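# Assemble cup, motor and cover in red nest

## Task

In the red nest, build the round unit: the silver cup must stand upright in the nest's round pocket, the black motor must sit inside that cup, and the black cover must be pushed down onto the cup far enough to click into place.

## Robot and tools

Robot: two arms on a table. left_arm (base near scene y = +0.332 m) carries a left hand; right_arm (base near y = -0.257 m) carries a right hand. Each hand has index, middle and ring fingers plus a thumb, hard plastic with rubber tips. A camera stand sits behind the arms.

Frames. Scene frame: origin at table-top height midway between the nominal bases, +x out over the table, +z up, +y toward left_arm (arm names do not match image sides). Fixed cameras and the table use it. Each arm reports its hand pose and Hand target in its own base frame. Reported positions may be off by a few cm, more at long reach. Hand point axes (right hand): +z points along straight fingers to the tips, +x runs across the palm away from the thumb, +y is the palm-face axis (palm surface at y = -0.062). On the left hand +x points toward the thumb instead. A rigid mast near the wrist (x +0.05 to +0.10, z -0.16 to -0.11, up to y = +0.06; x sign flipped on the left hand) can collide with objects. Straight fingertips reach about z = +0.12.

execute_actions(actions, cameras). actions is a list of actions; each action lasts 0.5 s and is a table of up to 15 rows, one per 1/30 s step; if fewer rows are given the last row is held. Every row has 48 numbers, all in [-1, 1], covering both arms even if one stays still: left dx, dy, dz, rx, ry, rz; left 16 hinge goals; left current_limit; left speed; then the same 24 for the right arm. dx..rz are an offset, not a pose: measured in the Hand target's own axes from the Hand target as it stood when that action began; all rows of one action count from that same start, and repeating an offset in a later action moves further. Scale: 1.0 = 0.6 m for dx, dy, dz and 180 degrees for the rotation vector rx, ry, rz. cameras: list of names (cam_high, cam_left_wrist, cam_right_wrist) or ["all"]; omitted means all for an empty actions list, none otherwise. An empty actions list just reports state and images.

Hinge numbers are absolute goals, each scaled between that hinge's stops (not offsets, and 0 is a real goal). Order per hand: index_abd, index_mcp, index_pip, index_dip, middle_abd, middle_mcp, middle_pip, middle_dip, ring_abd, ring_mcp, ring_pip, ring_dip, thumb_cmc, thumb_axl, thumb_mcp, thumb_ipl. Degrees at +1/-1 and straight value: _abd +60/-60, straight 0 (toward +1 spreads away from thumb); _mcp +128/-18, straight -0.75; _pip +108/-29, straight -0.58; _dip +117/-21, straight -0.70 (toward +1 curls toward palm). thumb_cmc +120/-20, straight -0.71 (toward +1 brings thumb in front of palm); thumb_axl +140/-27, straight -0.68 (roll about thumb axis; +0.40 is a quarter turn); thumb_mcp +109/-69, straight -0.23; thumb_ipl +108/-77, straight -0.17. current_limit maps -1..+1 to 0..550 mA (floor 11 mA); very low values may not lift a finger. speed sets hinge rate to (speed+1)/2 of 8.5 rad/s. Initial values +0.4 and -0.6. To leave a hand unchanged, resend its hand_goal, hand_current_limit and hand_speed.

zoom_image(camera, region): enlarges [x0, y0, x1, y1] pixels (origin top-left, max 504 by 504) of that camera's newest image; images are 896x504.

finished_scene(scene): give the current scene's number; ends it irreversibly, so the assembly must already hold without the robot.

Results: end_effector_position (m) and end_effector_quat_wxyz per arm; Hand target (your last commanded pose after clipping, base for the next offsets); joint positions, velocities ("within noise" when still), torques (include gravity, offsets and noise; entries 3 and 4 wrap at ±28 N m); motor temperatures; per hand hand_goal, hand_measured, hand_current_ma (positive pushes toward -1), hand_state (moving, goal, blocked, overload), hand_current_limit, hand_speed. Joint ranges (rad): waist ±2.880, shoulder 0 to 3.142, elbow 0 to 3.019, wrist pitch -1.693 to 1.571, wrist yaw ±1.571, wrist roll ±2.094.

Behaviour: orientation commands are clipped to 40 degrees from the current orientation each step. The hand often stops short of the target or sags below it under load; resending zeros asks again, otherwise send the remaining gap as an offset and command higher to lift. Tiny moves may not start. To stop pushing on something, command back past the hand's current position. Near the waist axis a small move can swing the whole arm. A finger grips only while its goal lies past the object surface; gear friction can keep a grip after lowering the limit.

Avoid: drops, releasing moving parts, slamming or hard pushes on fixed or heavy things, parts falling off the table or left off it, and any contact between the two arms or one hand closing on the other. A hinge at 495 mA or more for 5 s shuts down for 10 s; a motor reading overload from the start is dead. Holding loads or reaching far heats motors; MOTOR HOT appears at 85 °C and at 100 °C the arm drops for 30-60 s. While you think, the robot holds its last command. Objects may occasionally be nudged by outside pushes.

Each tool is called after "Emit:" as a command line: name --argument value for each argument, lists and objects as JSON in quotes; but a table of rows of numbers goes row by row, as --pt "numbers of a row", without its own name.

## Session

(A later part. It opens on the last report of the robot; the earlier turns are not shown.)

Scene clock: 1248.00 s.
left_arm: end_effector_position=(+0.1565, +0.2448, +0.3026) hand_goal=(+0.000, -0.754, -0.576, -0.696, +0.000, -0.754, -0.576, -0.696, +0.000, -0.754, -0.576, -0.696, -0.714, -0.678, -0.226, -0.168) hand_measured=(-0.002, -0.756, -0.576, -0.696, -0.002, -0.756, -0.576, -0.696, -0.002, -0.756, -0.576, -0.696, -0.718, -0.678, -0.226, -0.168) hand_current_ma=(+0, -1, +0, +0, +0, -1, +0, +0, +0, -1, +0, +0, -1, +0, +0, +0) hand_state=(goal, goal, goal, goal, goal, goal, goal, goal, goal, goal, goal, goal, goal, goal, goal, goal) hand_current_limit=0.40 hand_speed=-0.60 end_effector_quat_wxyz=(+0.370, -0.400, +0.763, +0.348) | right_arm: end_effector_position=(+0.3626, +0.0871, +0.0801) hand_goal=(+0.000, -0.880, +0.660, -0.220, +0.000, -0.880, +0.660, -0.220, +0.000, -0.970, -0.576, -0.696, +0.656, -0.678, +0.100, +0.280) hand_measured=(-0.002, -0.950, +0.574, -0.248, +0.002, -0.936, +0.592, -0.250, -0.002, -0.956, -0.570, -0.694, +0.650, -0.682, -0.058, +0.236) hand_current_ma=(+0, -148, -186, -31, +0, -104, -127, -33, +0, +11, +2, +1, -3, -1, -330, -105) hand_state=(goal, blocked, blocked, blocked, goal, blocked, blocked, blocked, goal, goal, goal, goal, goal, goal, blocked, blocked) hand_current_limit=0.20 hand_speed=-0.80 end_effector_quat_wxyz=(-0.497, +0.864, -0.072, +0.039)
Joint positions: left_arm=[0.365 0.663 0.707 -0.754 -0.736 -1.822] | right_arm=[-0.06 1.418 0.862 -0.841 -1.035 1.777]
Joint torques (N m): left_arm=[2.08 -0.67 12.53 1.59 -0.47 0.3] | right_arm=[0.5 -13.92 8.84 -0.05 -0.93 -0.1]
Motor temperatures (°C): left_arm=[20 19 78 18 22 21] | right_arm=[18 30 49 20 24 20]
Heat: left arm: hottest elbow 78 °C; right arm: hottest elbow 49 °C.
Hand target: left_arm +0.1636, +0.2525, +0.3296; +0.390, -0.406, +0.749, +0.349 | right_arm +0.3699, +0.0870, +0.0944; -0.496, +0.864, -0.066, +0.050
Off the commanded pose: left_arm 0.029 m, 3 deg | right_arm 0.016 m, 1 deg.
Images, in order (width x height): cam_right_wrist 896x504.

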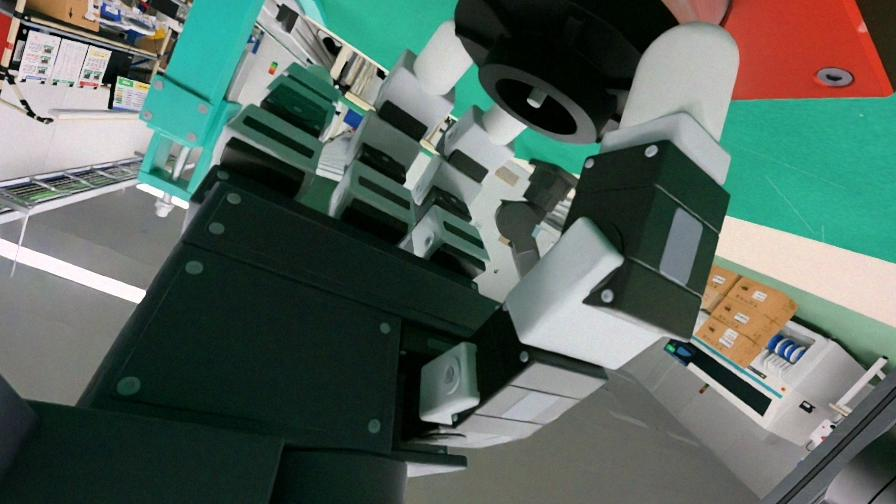

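Emit:
execute_actions --actions '[[[0,0,0,0,0,0,0,-0.754,-0.576,-0.696,0,-0.754,-0.576,-0.696,0,-0.754,-0.576,-0.696,-0.714,-0.678,-0.226,-0.168,0.4,-0.6,-0.0007,-0.0231,-0.0134,0,0,0,0,-0.88,0.66,-0.22,0,-0.88,0.66,-0.22,0,-0.97,-0.576,-0.696,0.657,-0.678,0.1,0.28,0.2,-0.8]],[[0,0,0,0,0,0,0,-0.754,-0.576,-0.696,0,-0.754,-0.576,-0.696,0,-0.754,-0.576,-0.696,-0.714,-0.678,-0.226,-0.168,0.4,-0.6,0,0,0,0,0,0,0,-0.88,0.66,-0.22,0,-0.88,0.66,-0.22,0,-0.97,-0.576,-0.696,0.657,-0.678,0.1,0.28,0.2,-0.8]]]' --cameras '["cam_right_wrist"]'

Emit:
zoom_image --camera "cam_right_wrist" --region '[450, 20, 650, 160]'

Scene clock: 1274.77 s.
left_arm: end_effector_position=(+0.1565, +0.2448, +0.3026) hand_goal=(+0.000, -0.754, -0.576, -0.696, +0.000, -0.754, -0.576, -0.696, +0.000, -0.754, -0.576, -0.696, -0.714, -0.678, -0.226, -0.168) hand_measured=(-0.002, -0.756, -0.576, -0.696, -0.002, -0.756, -0.576, -0.696, -0.002, -0.756, -0.576, -0.696, -0.718, -0.678, -0.226, -0.168) hand_current_ma=(+0, -1, +0, +0, +0, -1, +0, +0, +0, -1, +0, +0, -1, +0, +0, +0) hand_state=(goal, goal, goal, goal, goal, goal, goal, goal, goal, goal, goal, goal, goal, goal, goal, goal) hand_current_limit=0.40 hand_speed=-0.60 end_effector_quat_wxyz=(+0.370, -0.400, +0.763, +0.348) | right_arm: end_effector_position=(+0.3528, +0.0874, +0.0905) hand_goal=(+0.000, -0.880, +0.660, -0.220, +0.000, -0.880, +0.660, -0.220, +0.000, -0.970, -0.576, -0.696, +0.656, -0.678, +0.100, +0.280) hand_measured=(-0.002, -0.950, +0.574, -0.248, +0.002, -0.936, +0.592, -0.250, -0.002, -0.956, -0.570, -0.694, +0.650, -0.680, -0.058, +0.236) hand_current_ma=(+0, -148, -186, -31, +0, -104, -127, -33, +0, +11, +2, +1, -3, -1, -330, -105) hand_state=(goal, blocked, blocked, blocked, goal, blocked, blocked, blocked, goal, goal, goal, goal, goal, goal, blocked, blocked) hand_current_limit=0.20 hand_speed=-0.80 end_effector_quat_wxyz=(-0.496, +0.864, -0.076, +0.031)
Joint positions: left_arm=[0.365 0.663 0.707 -0.754 -0.736 -1.822] | right_arm=[-0.06 1.388 0.864 -0.894 -1.033 1.774]
Joint torques (N m): left_arm=[2.08 -0.67 12.52 1.59 -0.47 0.3] | right_arm=[0.44 -13.16 10.45 0.08 -0.98 -0.06]
Motor temperatures (°C): left_arm=[20 19 79 18 22 21] | right_arm=[18 30 50 19 24 20]
Heat: left arm: hottest elbow 79 °C; right arm: hottest elbow 50 °C.
Hand target: left_arm +0.1636, +0.2525, +0.3296; +0.390, -0.406, +0.749, +0.349 | right_arm +0.3692, +0.0871, +0.1105; -0.496, +0.864, -0.066, +0.050
Off the commanded pose: left_arm 0.029 m, 3 deg | right_arm 0.026 m, 2 deg.
Images, in order (width x height): cam_right_wrist 896x504.

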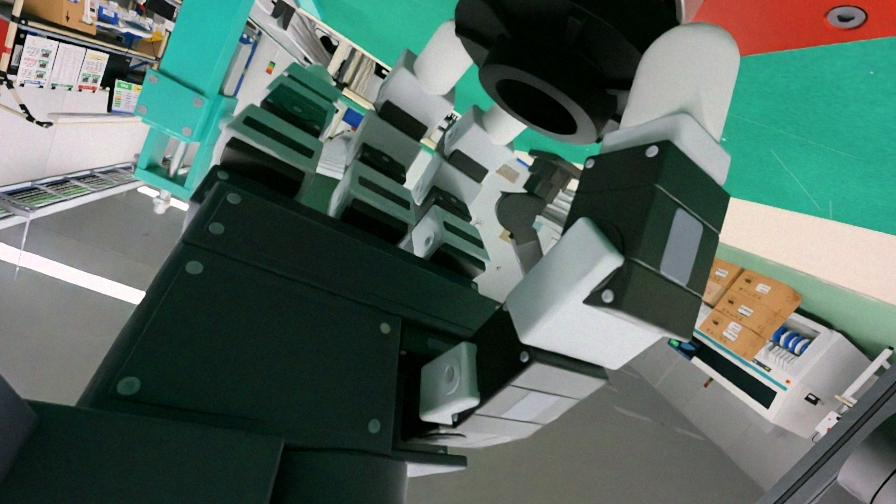

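Scaled by 2.520 from the camera's 896x504 image, which has a finer 1280x720 frame.

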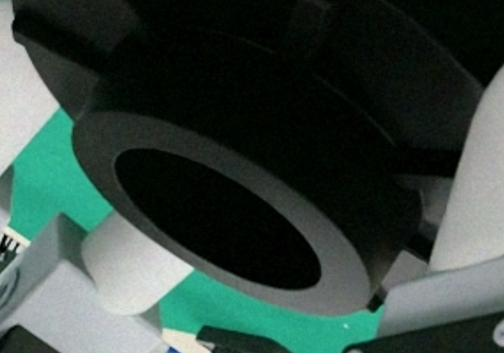

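Emit:
execute_actions --actions '[[[0,0,0,0,0,0,0,-0.754,-0.576,-0.696,0,-0.754,-0.576,-0.696,0,-0.754,-0.576,-0.696,-0.714,-0.678,-0.226,-0.168,0.4,-0.6,0.0052,0.0394,0.015,0,0,0,0,-0.88,0.66,-0.22,0,-0.88,0.66,-0.22,0,-0.97,-0.576,-0.696,0.657,-0.678,0.1,0.28,0.2,-0.8]],[[0,0,0,0,0,0,0,-0.754,-0.576,-0.696,0,-0.754,-0.576,-0.696,0,-0.754,-0.576,-0.696,-0.714,-0.678,-0.226,-0.168,0.4,-0.6,0,0,0,0,0,0,0,-0.88,0.66,-0.22,0,-0.88,0.66,-0.22,0,-0.97,-0.576,-0.696,0.657,-0.678,0.1,0.28,0.2,-0.8]]]' --cameras '["cam_right_wrist"]'

Emit:
zoom_image --camera "cam_right_wrist" --region '[450, 20, 650, 160]'

Scene clock: 1285.47 s.
left_arm: end_effector_position=(+0.1565, +0.2448, +0.3026) hand_goal=(+0.000, -0.754, -0.576, -0.696, +0.000, -0.754, -0.576, -0.696, +0.000, -0.754, -0.576, -0.696, -0.714, -0.678, -0.226, -0.168) hand_measured=(-0.002, -0.756, -0.576, -0.696, -0.002, -0.756, -0.576, -0.696, -0.002, -0.756, -0.576, -0.696, -0.718, -0.678, -0.226, -0.168) hand_current_ma=(+0, -1, +0, +0, +0, -1, +0, +0, +0, -1, +0, +0, -1, +0, +0, +0) hand_state=(goal, goal, goal, goal, goal, goal, goal, goal, goal, goal, goal, goal, goal, goal, goal, goal) hand_current_limit=0.40 hand_speed=-0.60 end_effector_quat_wxyz=(+0.370, -0.400, +0.763, +0.348) | right_arm: end_effector_position=(+0.3581, +0.0864, +0.0839) hand_goal=(+0.000, -0.880, +0.660, -0.220, +0.000, -0.880, +0.660, -0.220, +0.000, -0.970, -0.576, -0.696, +0.656, -0.678, +0.100, +0.280) hand_measured=(-0.002, -0.950, +0.574, -0.248, +0.002, -0.936, +0.594, -0.246, -0.002, -0.956, -0.570, -0.694, +0.646, -0.682, -0.058, +0.236) hand_current_ma=(+0, -148, -186, -31, +0, -104, -123, -28, +0, +11, +2, +1, -5, -2, -330, -105) hand_state=(goal, blocked, blocked, blocked, goal, blocked, blocked, blocked, goal, goal, goal, goal, goal, goal, blocked, blocked) hand_current_limit=0.20 hand_speed=-0.80 end_effector_quat_wxyz=(-0.496, +0.864, -0.072, +0.035)
Joint positions: left_arm=[0.365 0.663 0.707 -0.754 -0.736 -1.822] | right_arm=[-0.062 1.408 0.864 -0.871 -1.035 1.765]
Joint torques (N m): left_arm=[2.08 -0.67 12.53 1.58 -0.46 0.3] | right_arm=[-0.32 -10.87 8.58 1.17 -1.01 -0.19]
Motor temperatures (°C): left_arm=[20 19 79 18 22 21] | right_arm=[18 30 53 19 24 20]
Heat: left arm: hottest elbow 79 °C; right arm: hottest elbow 53 °C.
Hand target: left_arm +0.1636, +0.2525, +0.3296; +0.390, -0.406, +0.749, +0.349 | right_arm +0.3722, +0.0825, +0.0856; -0.496, +0.864, -0.066, +0.050
Off the commanded pose: left_arm 0.029 m, 3 deg | right_arm 0.015 m, 2 deg.
Images, in order (width x height): cam_right_wrist 896x504.

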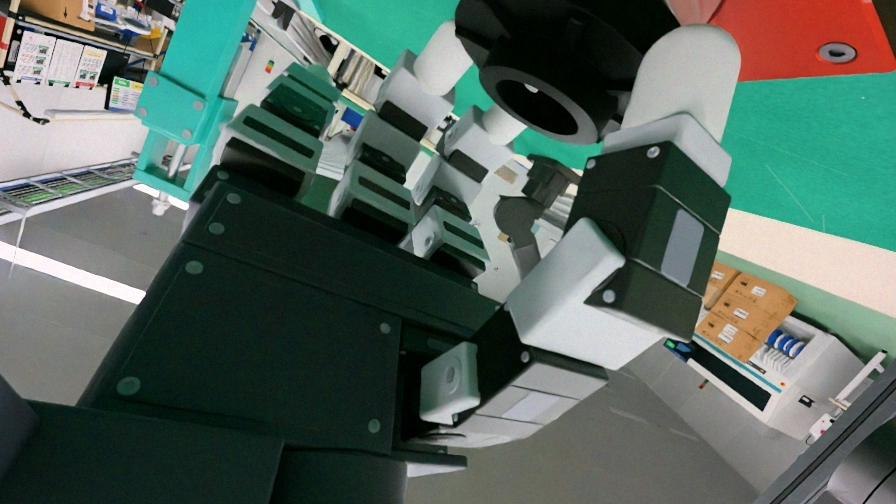

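Scaled by 2.520 from the camera's 896x504 image, which has a finer 1280x720 frame.

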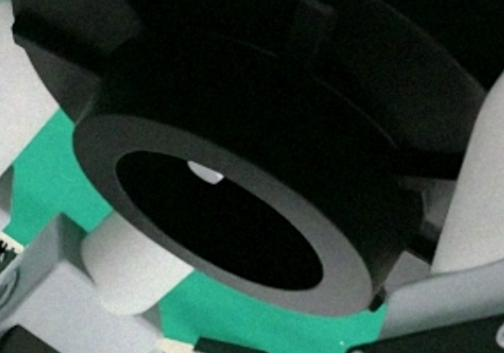

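Emit:
execute_actions --actions '[[[0,0,0,0,0,0,0,-0.754,-0.576,-0.696,0,-0.754,-0.576,-0.696,0,-0.754,-0.576,-0.696,-0.714,-0.678,-0.226,-0.168,0.4,-0.6,-0.001,-0.0028,0.0148,0,0,0,0,-0.88,0.66,-0.22,0,-0.88,0.66,-0.22,0,-0.97,-0.576,-0.696,0.657,-0.678,0.1,0.28,0.2,-0.8]],[[0,0,0,0,0,0,0,-0.754,-0.576,-0.696,0,-0.754,-0.576,-0.696,0,-0.754,-0.576,-0.696,-0.714,-0.678,-0.226,-0.168,0.4,-0.6,0,0,0,0,0,0,0,-0.88,0.66,-0.22,0,-0.88,0.66,-0.22,0,-0.97,-0.576,-0.696,0.657,-0.678,0.1,0.28,0.2,-0.8]]]' --cameras '["cam_right_wrist"]'

Emit:
zoom_image --camera "cam_right_wrist" --region '[450, 20, 650, 160]'

Scene clock: 1327.63 s.
left_arm: end_effector_position=(+0.1565, +0.2448, +0.3026) hand_goal=(+0.000, -0.754, -0.576, -0.696, +0.000, -0.754, -0.576, -0.696, +0.000, -0.754, -0.576, -0.696, -0.714, -0.678, -0.226, -0.168) hand_measured=(-0.002, -0.756, -0.576, -0.696, -0.002, -0.756, -0.576, -0.696, -0.002, -0.756, -0.576, -0.696, -0.718, -0.678, -0.226, -0.168) hand_current_ma=(+0, -1, +0, +0, +0, -1, +0, +0, +0, -1, +0, +0, -1, +0, +0, +0) hand_state=(goal, goal, goal, goal, goal, goal, goal, goal, goal, goal, goal, goal, goal, goal, goal, goal) hand_current_limit=0.40 hand_speed=-0.60 end_effector_quat_wxyz=(+0.370, -0.400, +0.763, +0.348) | right_arm: end_effector_position=(+0.3671, +0.0880, +0.0843) hand_goal=(+0.000, -0.880, +0.660, -0.220, +0.000, -0.880, +0.660, -0.220, +0.000, -0.970, -0.576, -0.696, +0.656, -0.678, +0.100, +0.280) hand_measured=(-0.002, -0.950, +0.574, -0.248, +0.002, -0.936, +0.594, -0.246, -0.002, -0.956, -0.570, -0.694, +0.646, -0.682, -0.058, +0.236) hand_current_ma=(+0, -148, -186, -31, +0, -104, -123, -28, +0, +11, +2, +1, -5, -2, -330, -105) hand_state=(goal, blocked, blocked, blocked, goal, blocked, blocked, blocked, goal, goal, goal, goal, goal, goal, blocked, blocked) hand_current_limit=0.20 hand_speed=-0.80 end_effector_quat_wxyz=(-0.497, +0.864, -0.069, +0.049)
Joint positions: left_arm=[0.365 0.663 0.707 -0.754 -0.736 -1.822] | right_arm=[-0.057 1.408 0.864 -0.821 -1.033 1.791]
Joint torques (N m): left_arm=[2.08 -0.73 12.52 1.58 -0.46 0.3] | right_arm=[1.32 -10.87 7.86 1.2 -0.89 -0.05]
Motor temperatures (°C): left_arm=[20 19 79 18 22 21] | right_arm=[18 29 55 19 24 20]
Heat: left arm: hottest elbow 79 °C; right arm: hottest elbow 55 °C.
Hand target: left_arm +0.1636, +0.2525, +0.3296; +0.390, -0.406, +0.749, +0.349 | right_arm +0.3730, +0.0910, +0.0826; -0.496, +0.864, -0.066, +0.050
Off the commanded pose: left_arm 0.029 m, 3 deg | right_arm 0.007 m, 0 deg.
Images, in order (width x height): cam_right_wrist 896x504.

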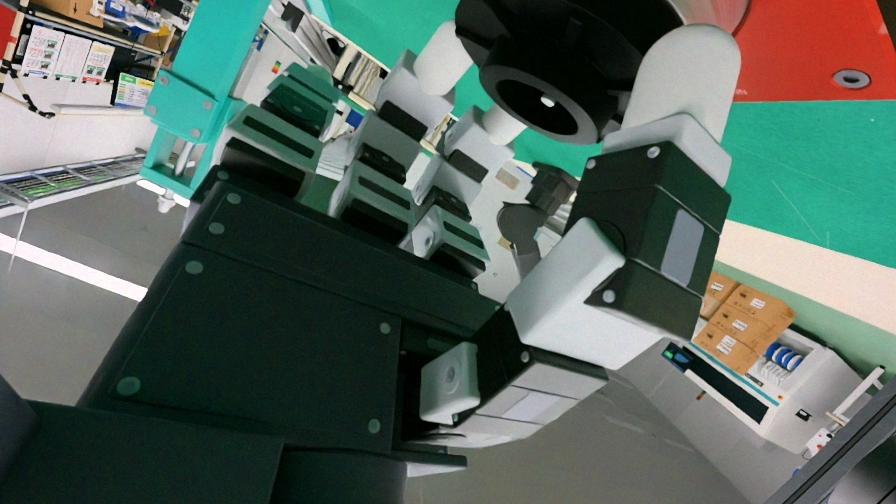

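Scaled by 2.520 from the camera's 896x504 image, which has a finer 1280x720 frame.

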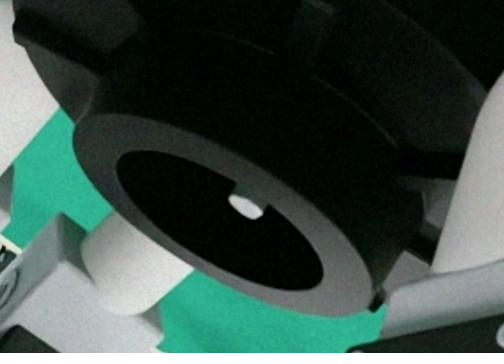

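Emit:
execute_actions --actions '[[[0,0,0,0,0,0,0,-0.754,-0.576,-0.696,0,-0.754,-0.576,-0.696,0,-0.754,-0.576,-0.696,-0.714,-0.678,-0.226,-0.168,0.4,-0.6,-0.0103,0.0043,0.0025,0,0,0,0,-0.88,0.66,-0.22,0,-0.88,0.66,-0.22,0,-0.97,-0.576,-0.696,0.657,-0.678,0.1,0.28,0.2,-0.8]],[[0,0,0,0,0,0,0,-0.754,-0.576,-0.696,0,-0.754,-0.576,-0.696,0,-0.754,-0.576,-0.696,-0.714,-0.678,-0.226,-0.168,0.4,-0.6,0,0,0,0,0,0,0,-0.88,0.66,-0.22,0,-0.88,0.66,-0.22,0,-0.97,-0.576,-0.696,0.657,-0.678,0.1,0.28,0.2,-0.8]]]' --cameras '["cam_right_wrist"]'

Emit:
zoom_image --camera "cam_right_wrist" --region '[450, 20, 650, 160]'

Scene clock: 1338.40 s.
left_arm: end_effector_position=(+0.1565, +0.2448, +0.3026) hand_goal=(+0.000, -0.754, -0.576, -0.696, +0.000, -0.754, -0.576, -0.696, +0.000, -0.754, -0.576, -0.696, -0.714, -0.678, -0.226, -0.168) hand_measured=(-0.002, -0.756, -0.576, -0.696, -0.002, -0.756, -0.576, -0.696, -0.002, -0.756, -0.576, -0.696, -0.718, -0.678, -0.226, -0.168) hand_current_ma=(+0, -1, +0, +0, +0, -1, +0, +0, +0, -1, +0, +0, -1, +0, +0, +0) hand_state=(goal, goal, goal, goal, goal, goal, goal, goal, goal, goal, goal, goal, goal, goal, goal, goal) hand_current_limit=0.40 hand_speed=-0.60 end_effector_quat_wxyz=(+0.370, -0.400, +0.763, +0.348) | right_arm: end_effector_position=(+0.3634, +0.0891, +0.0799) hand_goal=(+0.000, -0.880, +0.660, -0.220, +0.000, -0.880, +0.660, -0.220, +0.000, -0.970, -0.576, -0.696, +0.656, -0.678, +0.100, +0.280) hand_measured=(-0.002, -0.950, +0.576, -0.248, +0.002, -0.936, +0.594, -0.246, -0.002, -0.956, -0.570, -0.694, +0.648, -0.682, -0.060, +0.236) hand_current_ma=(+0, -148, -177, -31, +0, -104, -123, -28, +0, +11, +2, +1, -4, -2, -330, -105) hand_state=(goal, blocked, blocked, blocked, goal, blocked, blocked, blocked, goal, goal, goal, goal, goal, goal, blocked, blocked) hand_current_limit=0.20 hand_speed=-0.80 end_effector_quat_wxyz=(-0.497, +0.864, -0.073, +0.046)
Joint positions: left_arm=[0.365 0.663 0.707 -0.754 -0.736 -1.822] | right_arm=[-0.055 1.408 0.851 -0.807 -1.032 1.802]
Joint torques (N m): left_arm=[2.08 -0.67 12.53 1.59 -0.47 0.3] | right_arm=[1.08 -11.87 7.25 1.13 -0.91 -0.12]
Motor temperatures (°C): left_arm=[20 19 79 18 22 21] | right_arm=[18 29 55 20 24 20]
Heat: left arm: hottest elbow 79 °C; right arm: hottest elbow 55 °C.
Hand target: left_arm +0.1636, +0.2525, +0.3296; +0.390, -0.406, +0.749, +0.349 | right_arm +0.3669, +0.0920, +0.0794; -0.496, +0.864, -0.066, +0.050
Off the commanded pose: left_arm 0.029 m, 3 deg | right_arm 0.005 m, 1 deg.
Images, in order (width x height): cam_right_wrist 896x504.

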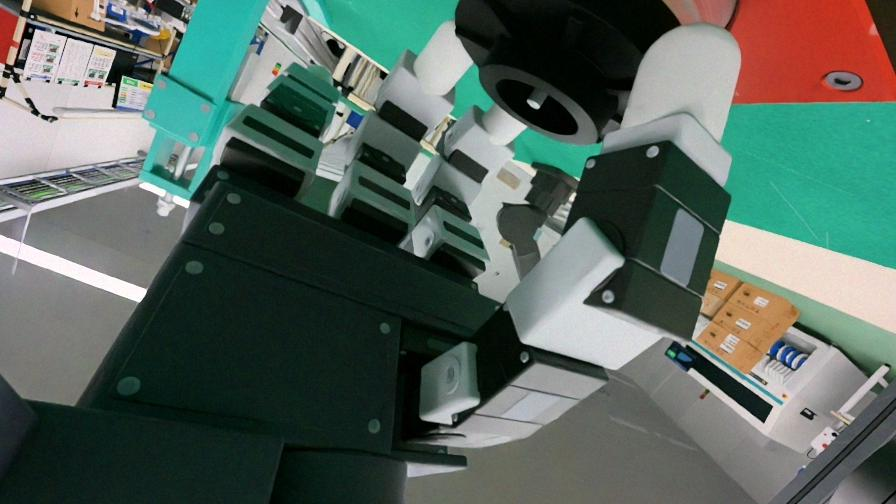

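Scaled by 2.520 from the camera's 896x504 image, which has a finer 1280x720 frame.

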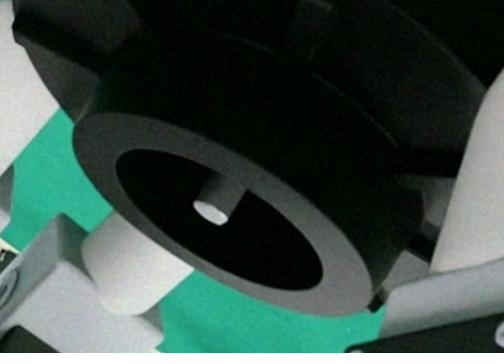

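Emit:
execute_actions --actions '[[[0,0,0,0,0,0,0,-0.754,-0.576,-0.696,0,-0.754,-0.576,-0.696,0,-0.754,-0.576,-0.696,-0.714,-0.678,-0.226,-0.168,0.4,-0.6,0.003,0.0083,0.0055,0,0,0,0,-0.88,0.66,-0.22,0,-0.88,0.66,-0.22,0,-0.97,-0.576,-0.696,0.657,-0.678,0.1,0.28,0.2,-0.8]],[[0,0,0,0,0,0,0,-0.754,-0.576,-0.696,0,-0.754,-0.576,-0.696,0,-0.754,-0.576,-0.696,-0.714,-0.678,-0.226,-0.168,0.4,-0.6,0,0,0,0,0,0,0,-0.88,0.66,-0.22,0,-0.88,0.66,-0.22,0,-0.97,-0.576,-0.696,0.657,-0.678,0.1,0.28,0.2,-0.8]]]' --cameras '["cam_right_wrist"]'

Emit:
zoom_image --camera "cam_right_wrist" --region '[450, 20, 650, 160]'

Scene clock: 1351.40 s.
left_arm: end_effector_position=(+0.1565, +0.2448, +0.3026) hand_goal=(+0.000, -0.754, -0.576, -0.696, +0.000, -0.754, -0.576, -0.696, +0.000, -0.754, -0.576, -0.696, -0.714, -0.678, -0.226, -0.168) hand_measured=(-0.002, -0.756, -0.576, -0.696, -0.002, -0.756, -0.576, -0.696, -0.002, -0.756, -0.576, -0.696, -0.718, -0.678, -0.226, -0.168) hand_current_ma=(+0, -1, +0, +0, +0, -1, +0, +0, +0, -1, +0, +0, -1, +0, +0, +0) hand_state=(goal, goal, goal, goal, goal, goal, goal, goal, goal, goal, goal, goal, goal, goal, goal, goal) hand_current_limit=0.40 hand_speed=-0.60 end_effector_quat_wxyz=(+0.370, -0.400, +0.763, +0.348) | right_arm: end_effector_position=(+0.3647, +0.0889, +0.0774) hand_goal=(+0.000, -0.880, +0.660, -0.220, +0.000, -0.880, +0.660, -0.220, +0.000, -0.970, -0.576, -0.696, +0.656, -0.678, +0.100, +0.280) hand_measured=(-0.002, -0.950, +0.576, -0.248, +0.002, -0.936, +0.594, -0.246, -0.002, -0.956, -0.570, -0.694, +0.648, -0.682, -0.060, +0.236) hand_current_ma=(+0, -148, -177, -31, +0, -104, -123, -28, +0, +11, +2, +1, -4, -2, -330, -105) hand_state=(goal, blocked, blocked, blocked, goal, blocked, blocked, blocked, goal, goal, goal, goal, goal, goal, blocked, blocked) hand_current_limit=0.20 hand_speed=-0.80 end_effector_quat_wxyz=(-0.497, +0.864, -0.071, +0.049)
Joint positions: left_arm=[0.365 0.663 0.707 -0.754 -0.736 -1.822] | right_arm=[-0.055 1.411 0.846 -0.792 -1.031 1.802]
Joint torques (N m): left_arm=[2.08 -0.67 12.51 1.58 -0.46 0.31] | right_arm=[1.14 -10.75 7.31 1.29 -0.93 -0.11]
Motor temperatures (°C): left_arm=[20 19 79 18 22 21] | right_arm=[18 29 53 20 24 20]
Heat: left arm: hottest elbow 79 °C; right arm: hottest elbow 53 °C.
Hand target: left_arm +0.1636, +0.2525, +0.3296; +0.390, -0.406, +0.749, +0.349 | right_arm +0.3689, +0.0920, +0.0736; -0.496, +0.864, -0.066, +0.050
Off the commanded pose: left_arm 0.029 m, 3 deg | right_arm 0.007 m, 1 deg.
Images, in order (width x height): cam_right_wrist 896x504.

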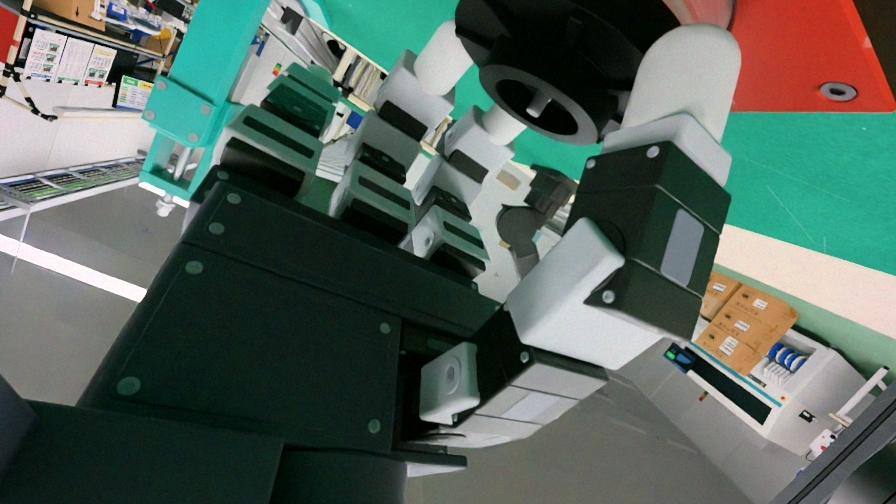

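Scaled by 2.520 from the camera's 896x504 image, which has a finer 1280x720 frame.

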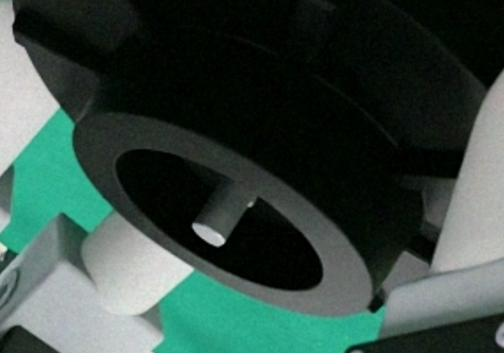

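Emit:
execute_actions --actions '[[[0,0,0,0,0,0,0,-0.754,-0.576,-0.696,0,-0.754,-0.576,-0.696,0,-0.754,-0.576,-0.696,-0.714,-0.678,-0.226,-0.168,0.4,-0.6,0.0002,0.0087,0.005,0,0,0,0,-0.88,0.66,-0.22,0,-0.88,0.66,-0.22,0,-0.97,-0.576,-0.696,0.657,-0.678,0.1,0.28,0.2,-0.8]],[[0,0,0,0,0,0,0,-0.754,-0.576,-0.696,0,-0.754,-0.576,-0.696,0,-0.754,-0.576,-0.696,-0.714,-0.678,-0.226,-0.168,0.4,-0.6,0,0,0,0,0,0,0,-0.88,0.66,-0.22,0,-0.88,0.66,-0.22,0,-0.97,-0.576,-0.696,0.657,-0.678,0.1,0.28,0.2,-0.8]]]' --cameras '["cam_right_wrist"]'

Emit:
zoom_image --camera "cam_right_wrist" --region '[450, 20, 650, 160]'

Scene clock: 1357.97 s.
left_arm: end_effector_position=(+0.1565, +0.2448, +0.3026) hand_goal=(+0.000, -0.754, -0.576, -0.696, +0.000, -0.754, -0.576, -0.696, +0.000, -0.754, -0.576, -0.696, -0.714, -0.678, -0.226, -0.168) hand_measured=(-0.002, -0.756, -0.576, -0.696, -0.002, -0.756, -0.576, -0.696, -0.002, -0.756, -0.576, -0.696, -0.718, -0.678, -0.226, -0.168) hand_current_ma=(+0, -1, +0, +0, +0, -1, +0, +0, +0, -1, +0, +0, -1, +0, +0, +0) hand_state=(goal, goal, goal, goal, goal, goal, goal, goal, goal, goal, goal, goal, goal, goal, goal, goal) hand_current_limit=0.40 hand_speed=-0.60 end_effector_quat_wxyz=(+0.370, -0.400, +0.763, +0.348) | right_arm: end_effector_position=(+0.3645, +0.0891, +0.0712) hand_goal=(+0.000, -0.880, +0.660, -0.220, +0.000, -0.880, +0.660, -0.220, +0.000, -0.970, -0.576, -0.696, +0.656, -0.678, +0.100, +0.280) hand_measured=(-0.002, -0.950, +0.576, -0.248, +0.002, -0.936, +0.594, -0.246, -0.002, -0.956, -0.570, -0.694, +0.648, -0.682, -0.060, +0.236) hand_current_ma=(+0, -148, -177, -31, +0, -104, -123, -28, +0, +11, +2, +1, -5, -2, -330, -105) hand_state=(goal, blocked, blocked, blocked, goal, blocked, blocked, blocked, goal, goal, goal, goal, goal, goal, blocked, blocked) hand_current_limit=0.20 hand_speed=-0.80 end_effector_quat_wxyz=(-0.497, +0.864, -0.072, +0.048)
Joint positions: left_arm=[0.365 0.663 0.707 -0.754 -0.736 -1.822] | right_arm=[-0.054 1.422 0.838 -0.775 -1.031 1.803]
Joint torques (N m): left_arm=[2.08 -0.73 12.52 1.59 -0.46 0.31] | right_arm=[1.14 -11.05 7.21 1.4 -0.93 -0.11]
Motor temperatures (°C): left_arm=[20 19 79 18 22 21] | right_arm=[18 29 52 20 24 20]
Heat: left arm: hottest elbow 79 °C; right arm: hottest elbow 52 °C.
Hand target: left_arm +0.1636, +0.2525, +0.3296; +0.390, -0.406, +0.749, +0.349 | right_arm +0.3691, +0.0920, +0.0674; -0.496, +0.864, -0.066, +0.050
Off the commanded pose: left_arm 0.029 m, 3 deg | right_arm 0.007 m, 1 deg.
Images, in order (width x height): cam_right_wrist 896x504.

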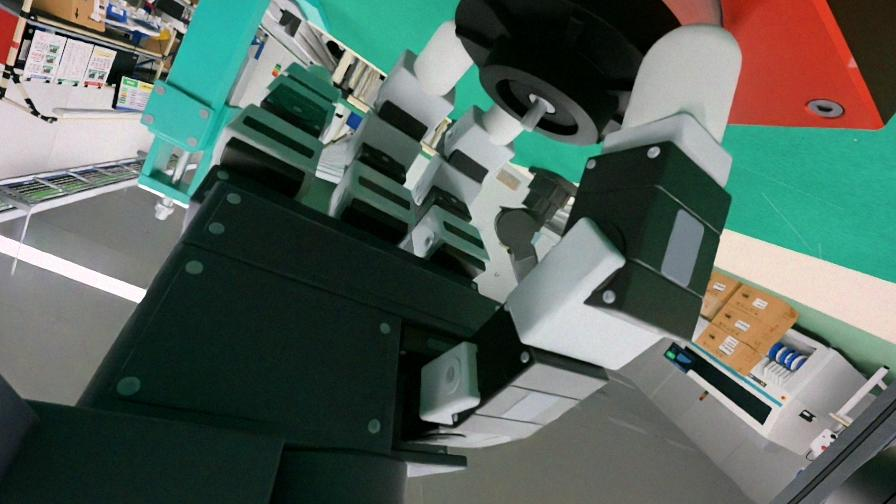

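Scaled by 2.520 from the camera's 896x504 image, which has a finer 1280x720 frame.

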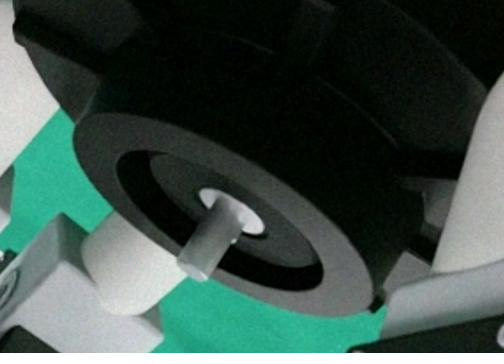

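Emit:
execute_actions --actions '[[[0,0,0,0,0,0,0,-0.754,-0.576,-0.696,0,-0.754,-0.576,-0.696,0,-0.754,-0.576,-0.696,-0.714,-0.678,-0.226,-0.168,0.4,-0.6,0.0002,0.0087,0.005,0,0,0,0,-0.88,0.66,-0.22,0,-0.88,0.66,-0.22,0,-0.97,-0.576,-0.696,0.657,-0.678,0.1,0.28,0.2,-0.8]],[[0,0,0,0,0,0,0,-0.754,-0.576,-0.696,0,-0.754,-0.576,-0.696,0,-0.754,-0.576,-0.696,-0.714,-0.678,-0.226,-0.168,0.4,-0.6,0,0,0,0,0,0,0,-0.88,0.66,-0.22,0,-0.88,0.66,-0.22,0,-0.97,-0.576,-0.696,0.657,-0.678,0.1,0.28,0.2,-0.8]]]' --cameras '["cam_right_wrist"]'

Emit:
zoom_image --camera "cam_right_wrist" --region '[450, 20, 650, 160]'

Scene clock: 1365.03 s.
left_arm: end_effector_position=(+0.1565, +0.2448, +0.3026) hand_goal=(+0.000, -0.754, -0.576, -0.696, +0.000, -0.754, -0.576, -0.696, +0.000, -0.754, -0.576, -0.696, -0.714, -0.678, -0.226, -0.168) hand_measured=(-0.002, -0.756, -0.576, -0.696, -0.002, -0.756, -0.576, -0.696, -0.002, -0.756, -0.576, -0.696, -0.718, -0.678, -0.226, -0.168) hand_current_ma=(+0, -1, +0, +0, +0, -1, +0, +0, +0, -1, +0, +0, -1, +0, +0, +0) hand_state=(goal, goal, goal, goal, goal, goal, goal, goal, goal, goal, goal, goal, goal, goal, goal, goal) hand_current_limit=0.40 hand_speed=-0.60 end_effector_quat_wxyz=(+0.370, -0.400, +0.763, +0.348) | right_arm: end_effector_position=(+0.3650, +0.0893, +0.0709) hand_goal=(+0.000, -0.880, +0.660, -0.220, +0.000, -0.880, +0.660, -0.220, +0.000, -0.970, -0.576, -0.696, +0.656, -0.678, +0.100, +0.280) hand_measured=(-0.002, -0.950, +0.580, -0.248, +0.002, -0.936, +0.598, -0.246, -0.002, -0.956, -0.570, -0.694, +0.646, -0.682, -0.062, +0.236) hand_current_ma=(+0, -148, -163, -31, +0, -104, -108, -28, +0, +11, +2, +1, -6, -2, -330, -105) hand_state=(goal, blocked, blocked, blocked, goal, blocked, blocked, blocked, goal, goal, goal, goal, goal, goal, blocked, blocked) hand_current_limit=0.20 hand_speed=-0.80 end_effector_quat_wxyz=(-0.497, +0.863, -0.075, +0.048)
Joint positions: left_arm=[0.365 0.663 0.707 -0.754 -0.736 -1.822] | right_arm=[-0.054 1.422 0.837 -0.765 -1.031 1.814]
Joint torques (N m): left_arm=[2.02 -0.73 12.52 1.58 -0.47 0.31] | right_arm=[1.08 -9.99 6.79 1.62 -0.93 -0.22]
Motor temperatures (°C): left_arm=[20 19 80 18 22 21] | right_arm=[18 29 52 20 24 20]
Heat: left arm: hottest elbow 80 °C; right arm: hottest elbow 52 °C.
Hand target: left_arm +0.1636, +0.2525, +0.3296; +0.390, -0.406, +0.749, +0.349 | right_arm +0.3695, +0.0919, +0.0615; -0.496, +0.864, -0.066, +0.050
Off the commanded pose: left_arm 0.029 m, 3 deg | right_arm 0.011 m, 1 deg.
Images, in order (width x height): cam_right_wrist 896x504.

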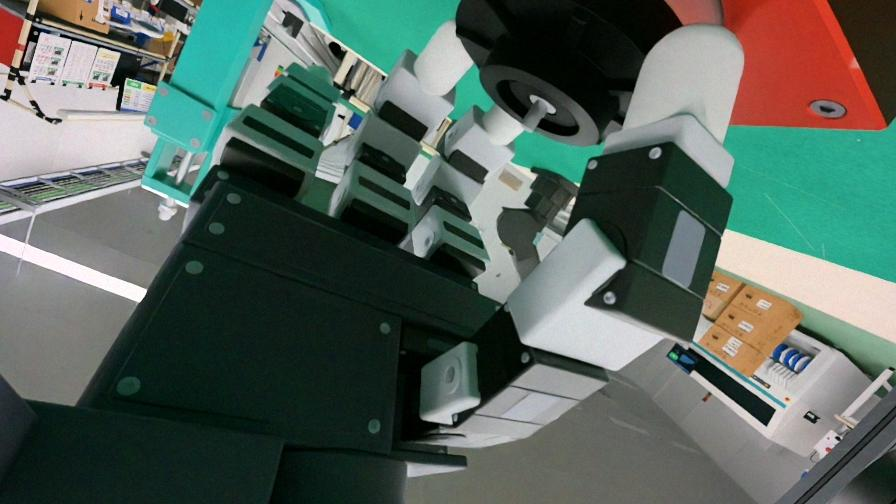

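Scaled by 2.520 from the camera's 896x504 image, which has a finer 1280x720 frame.

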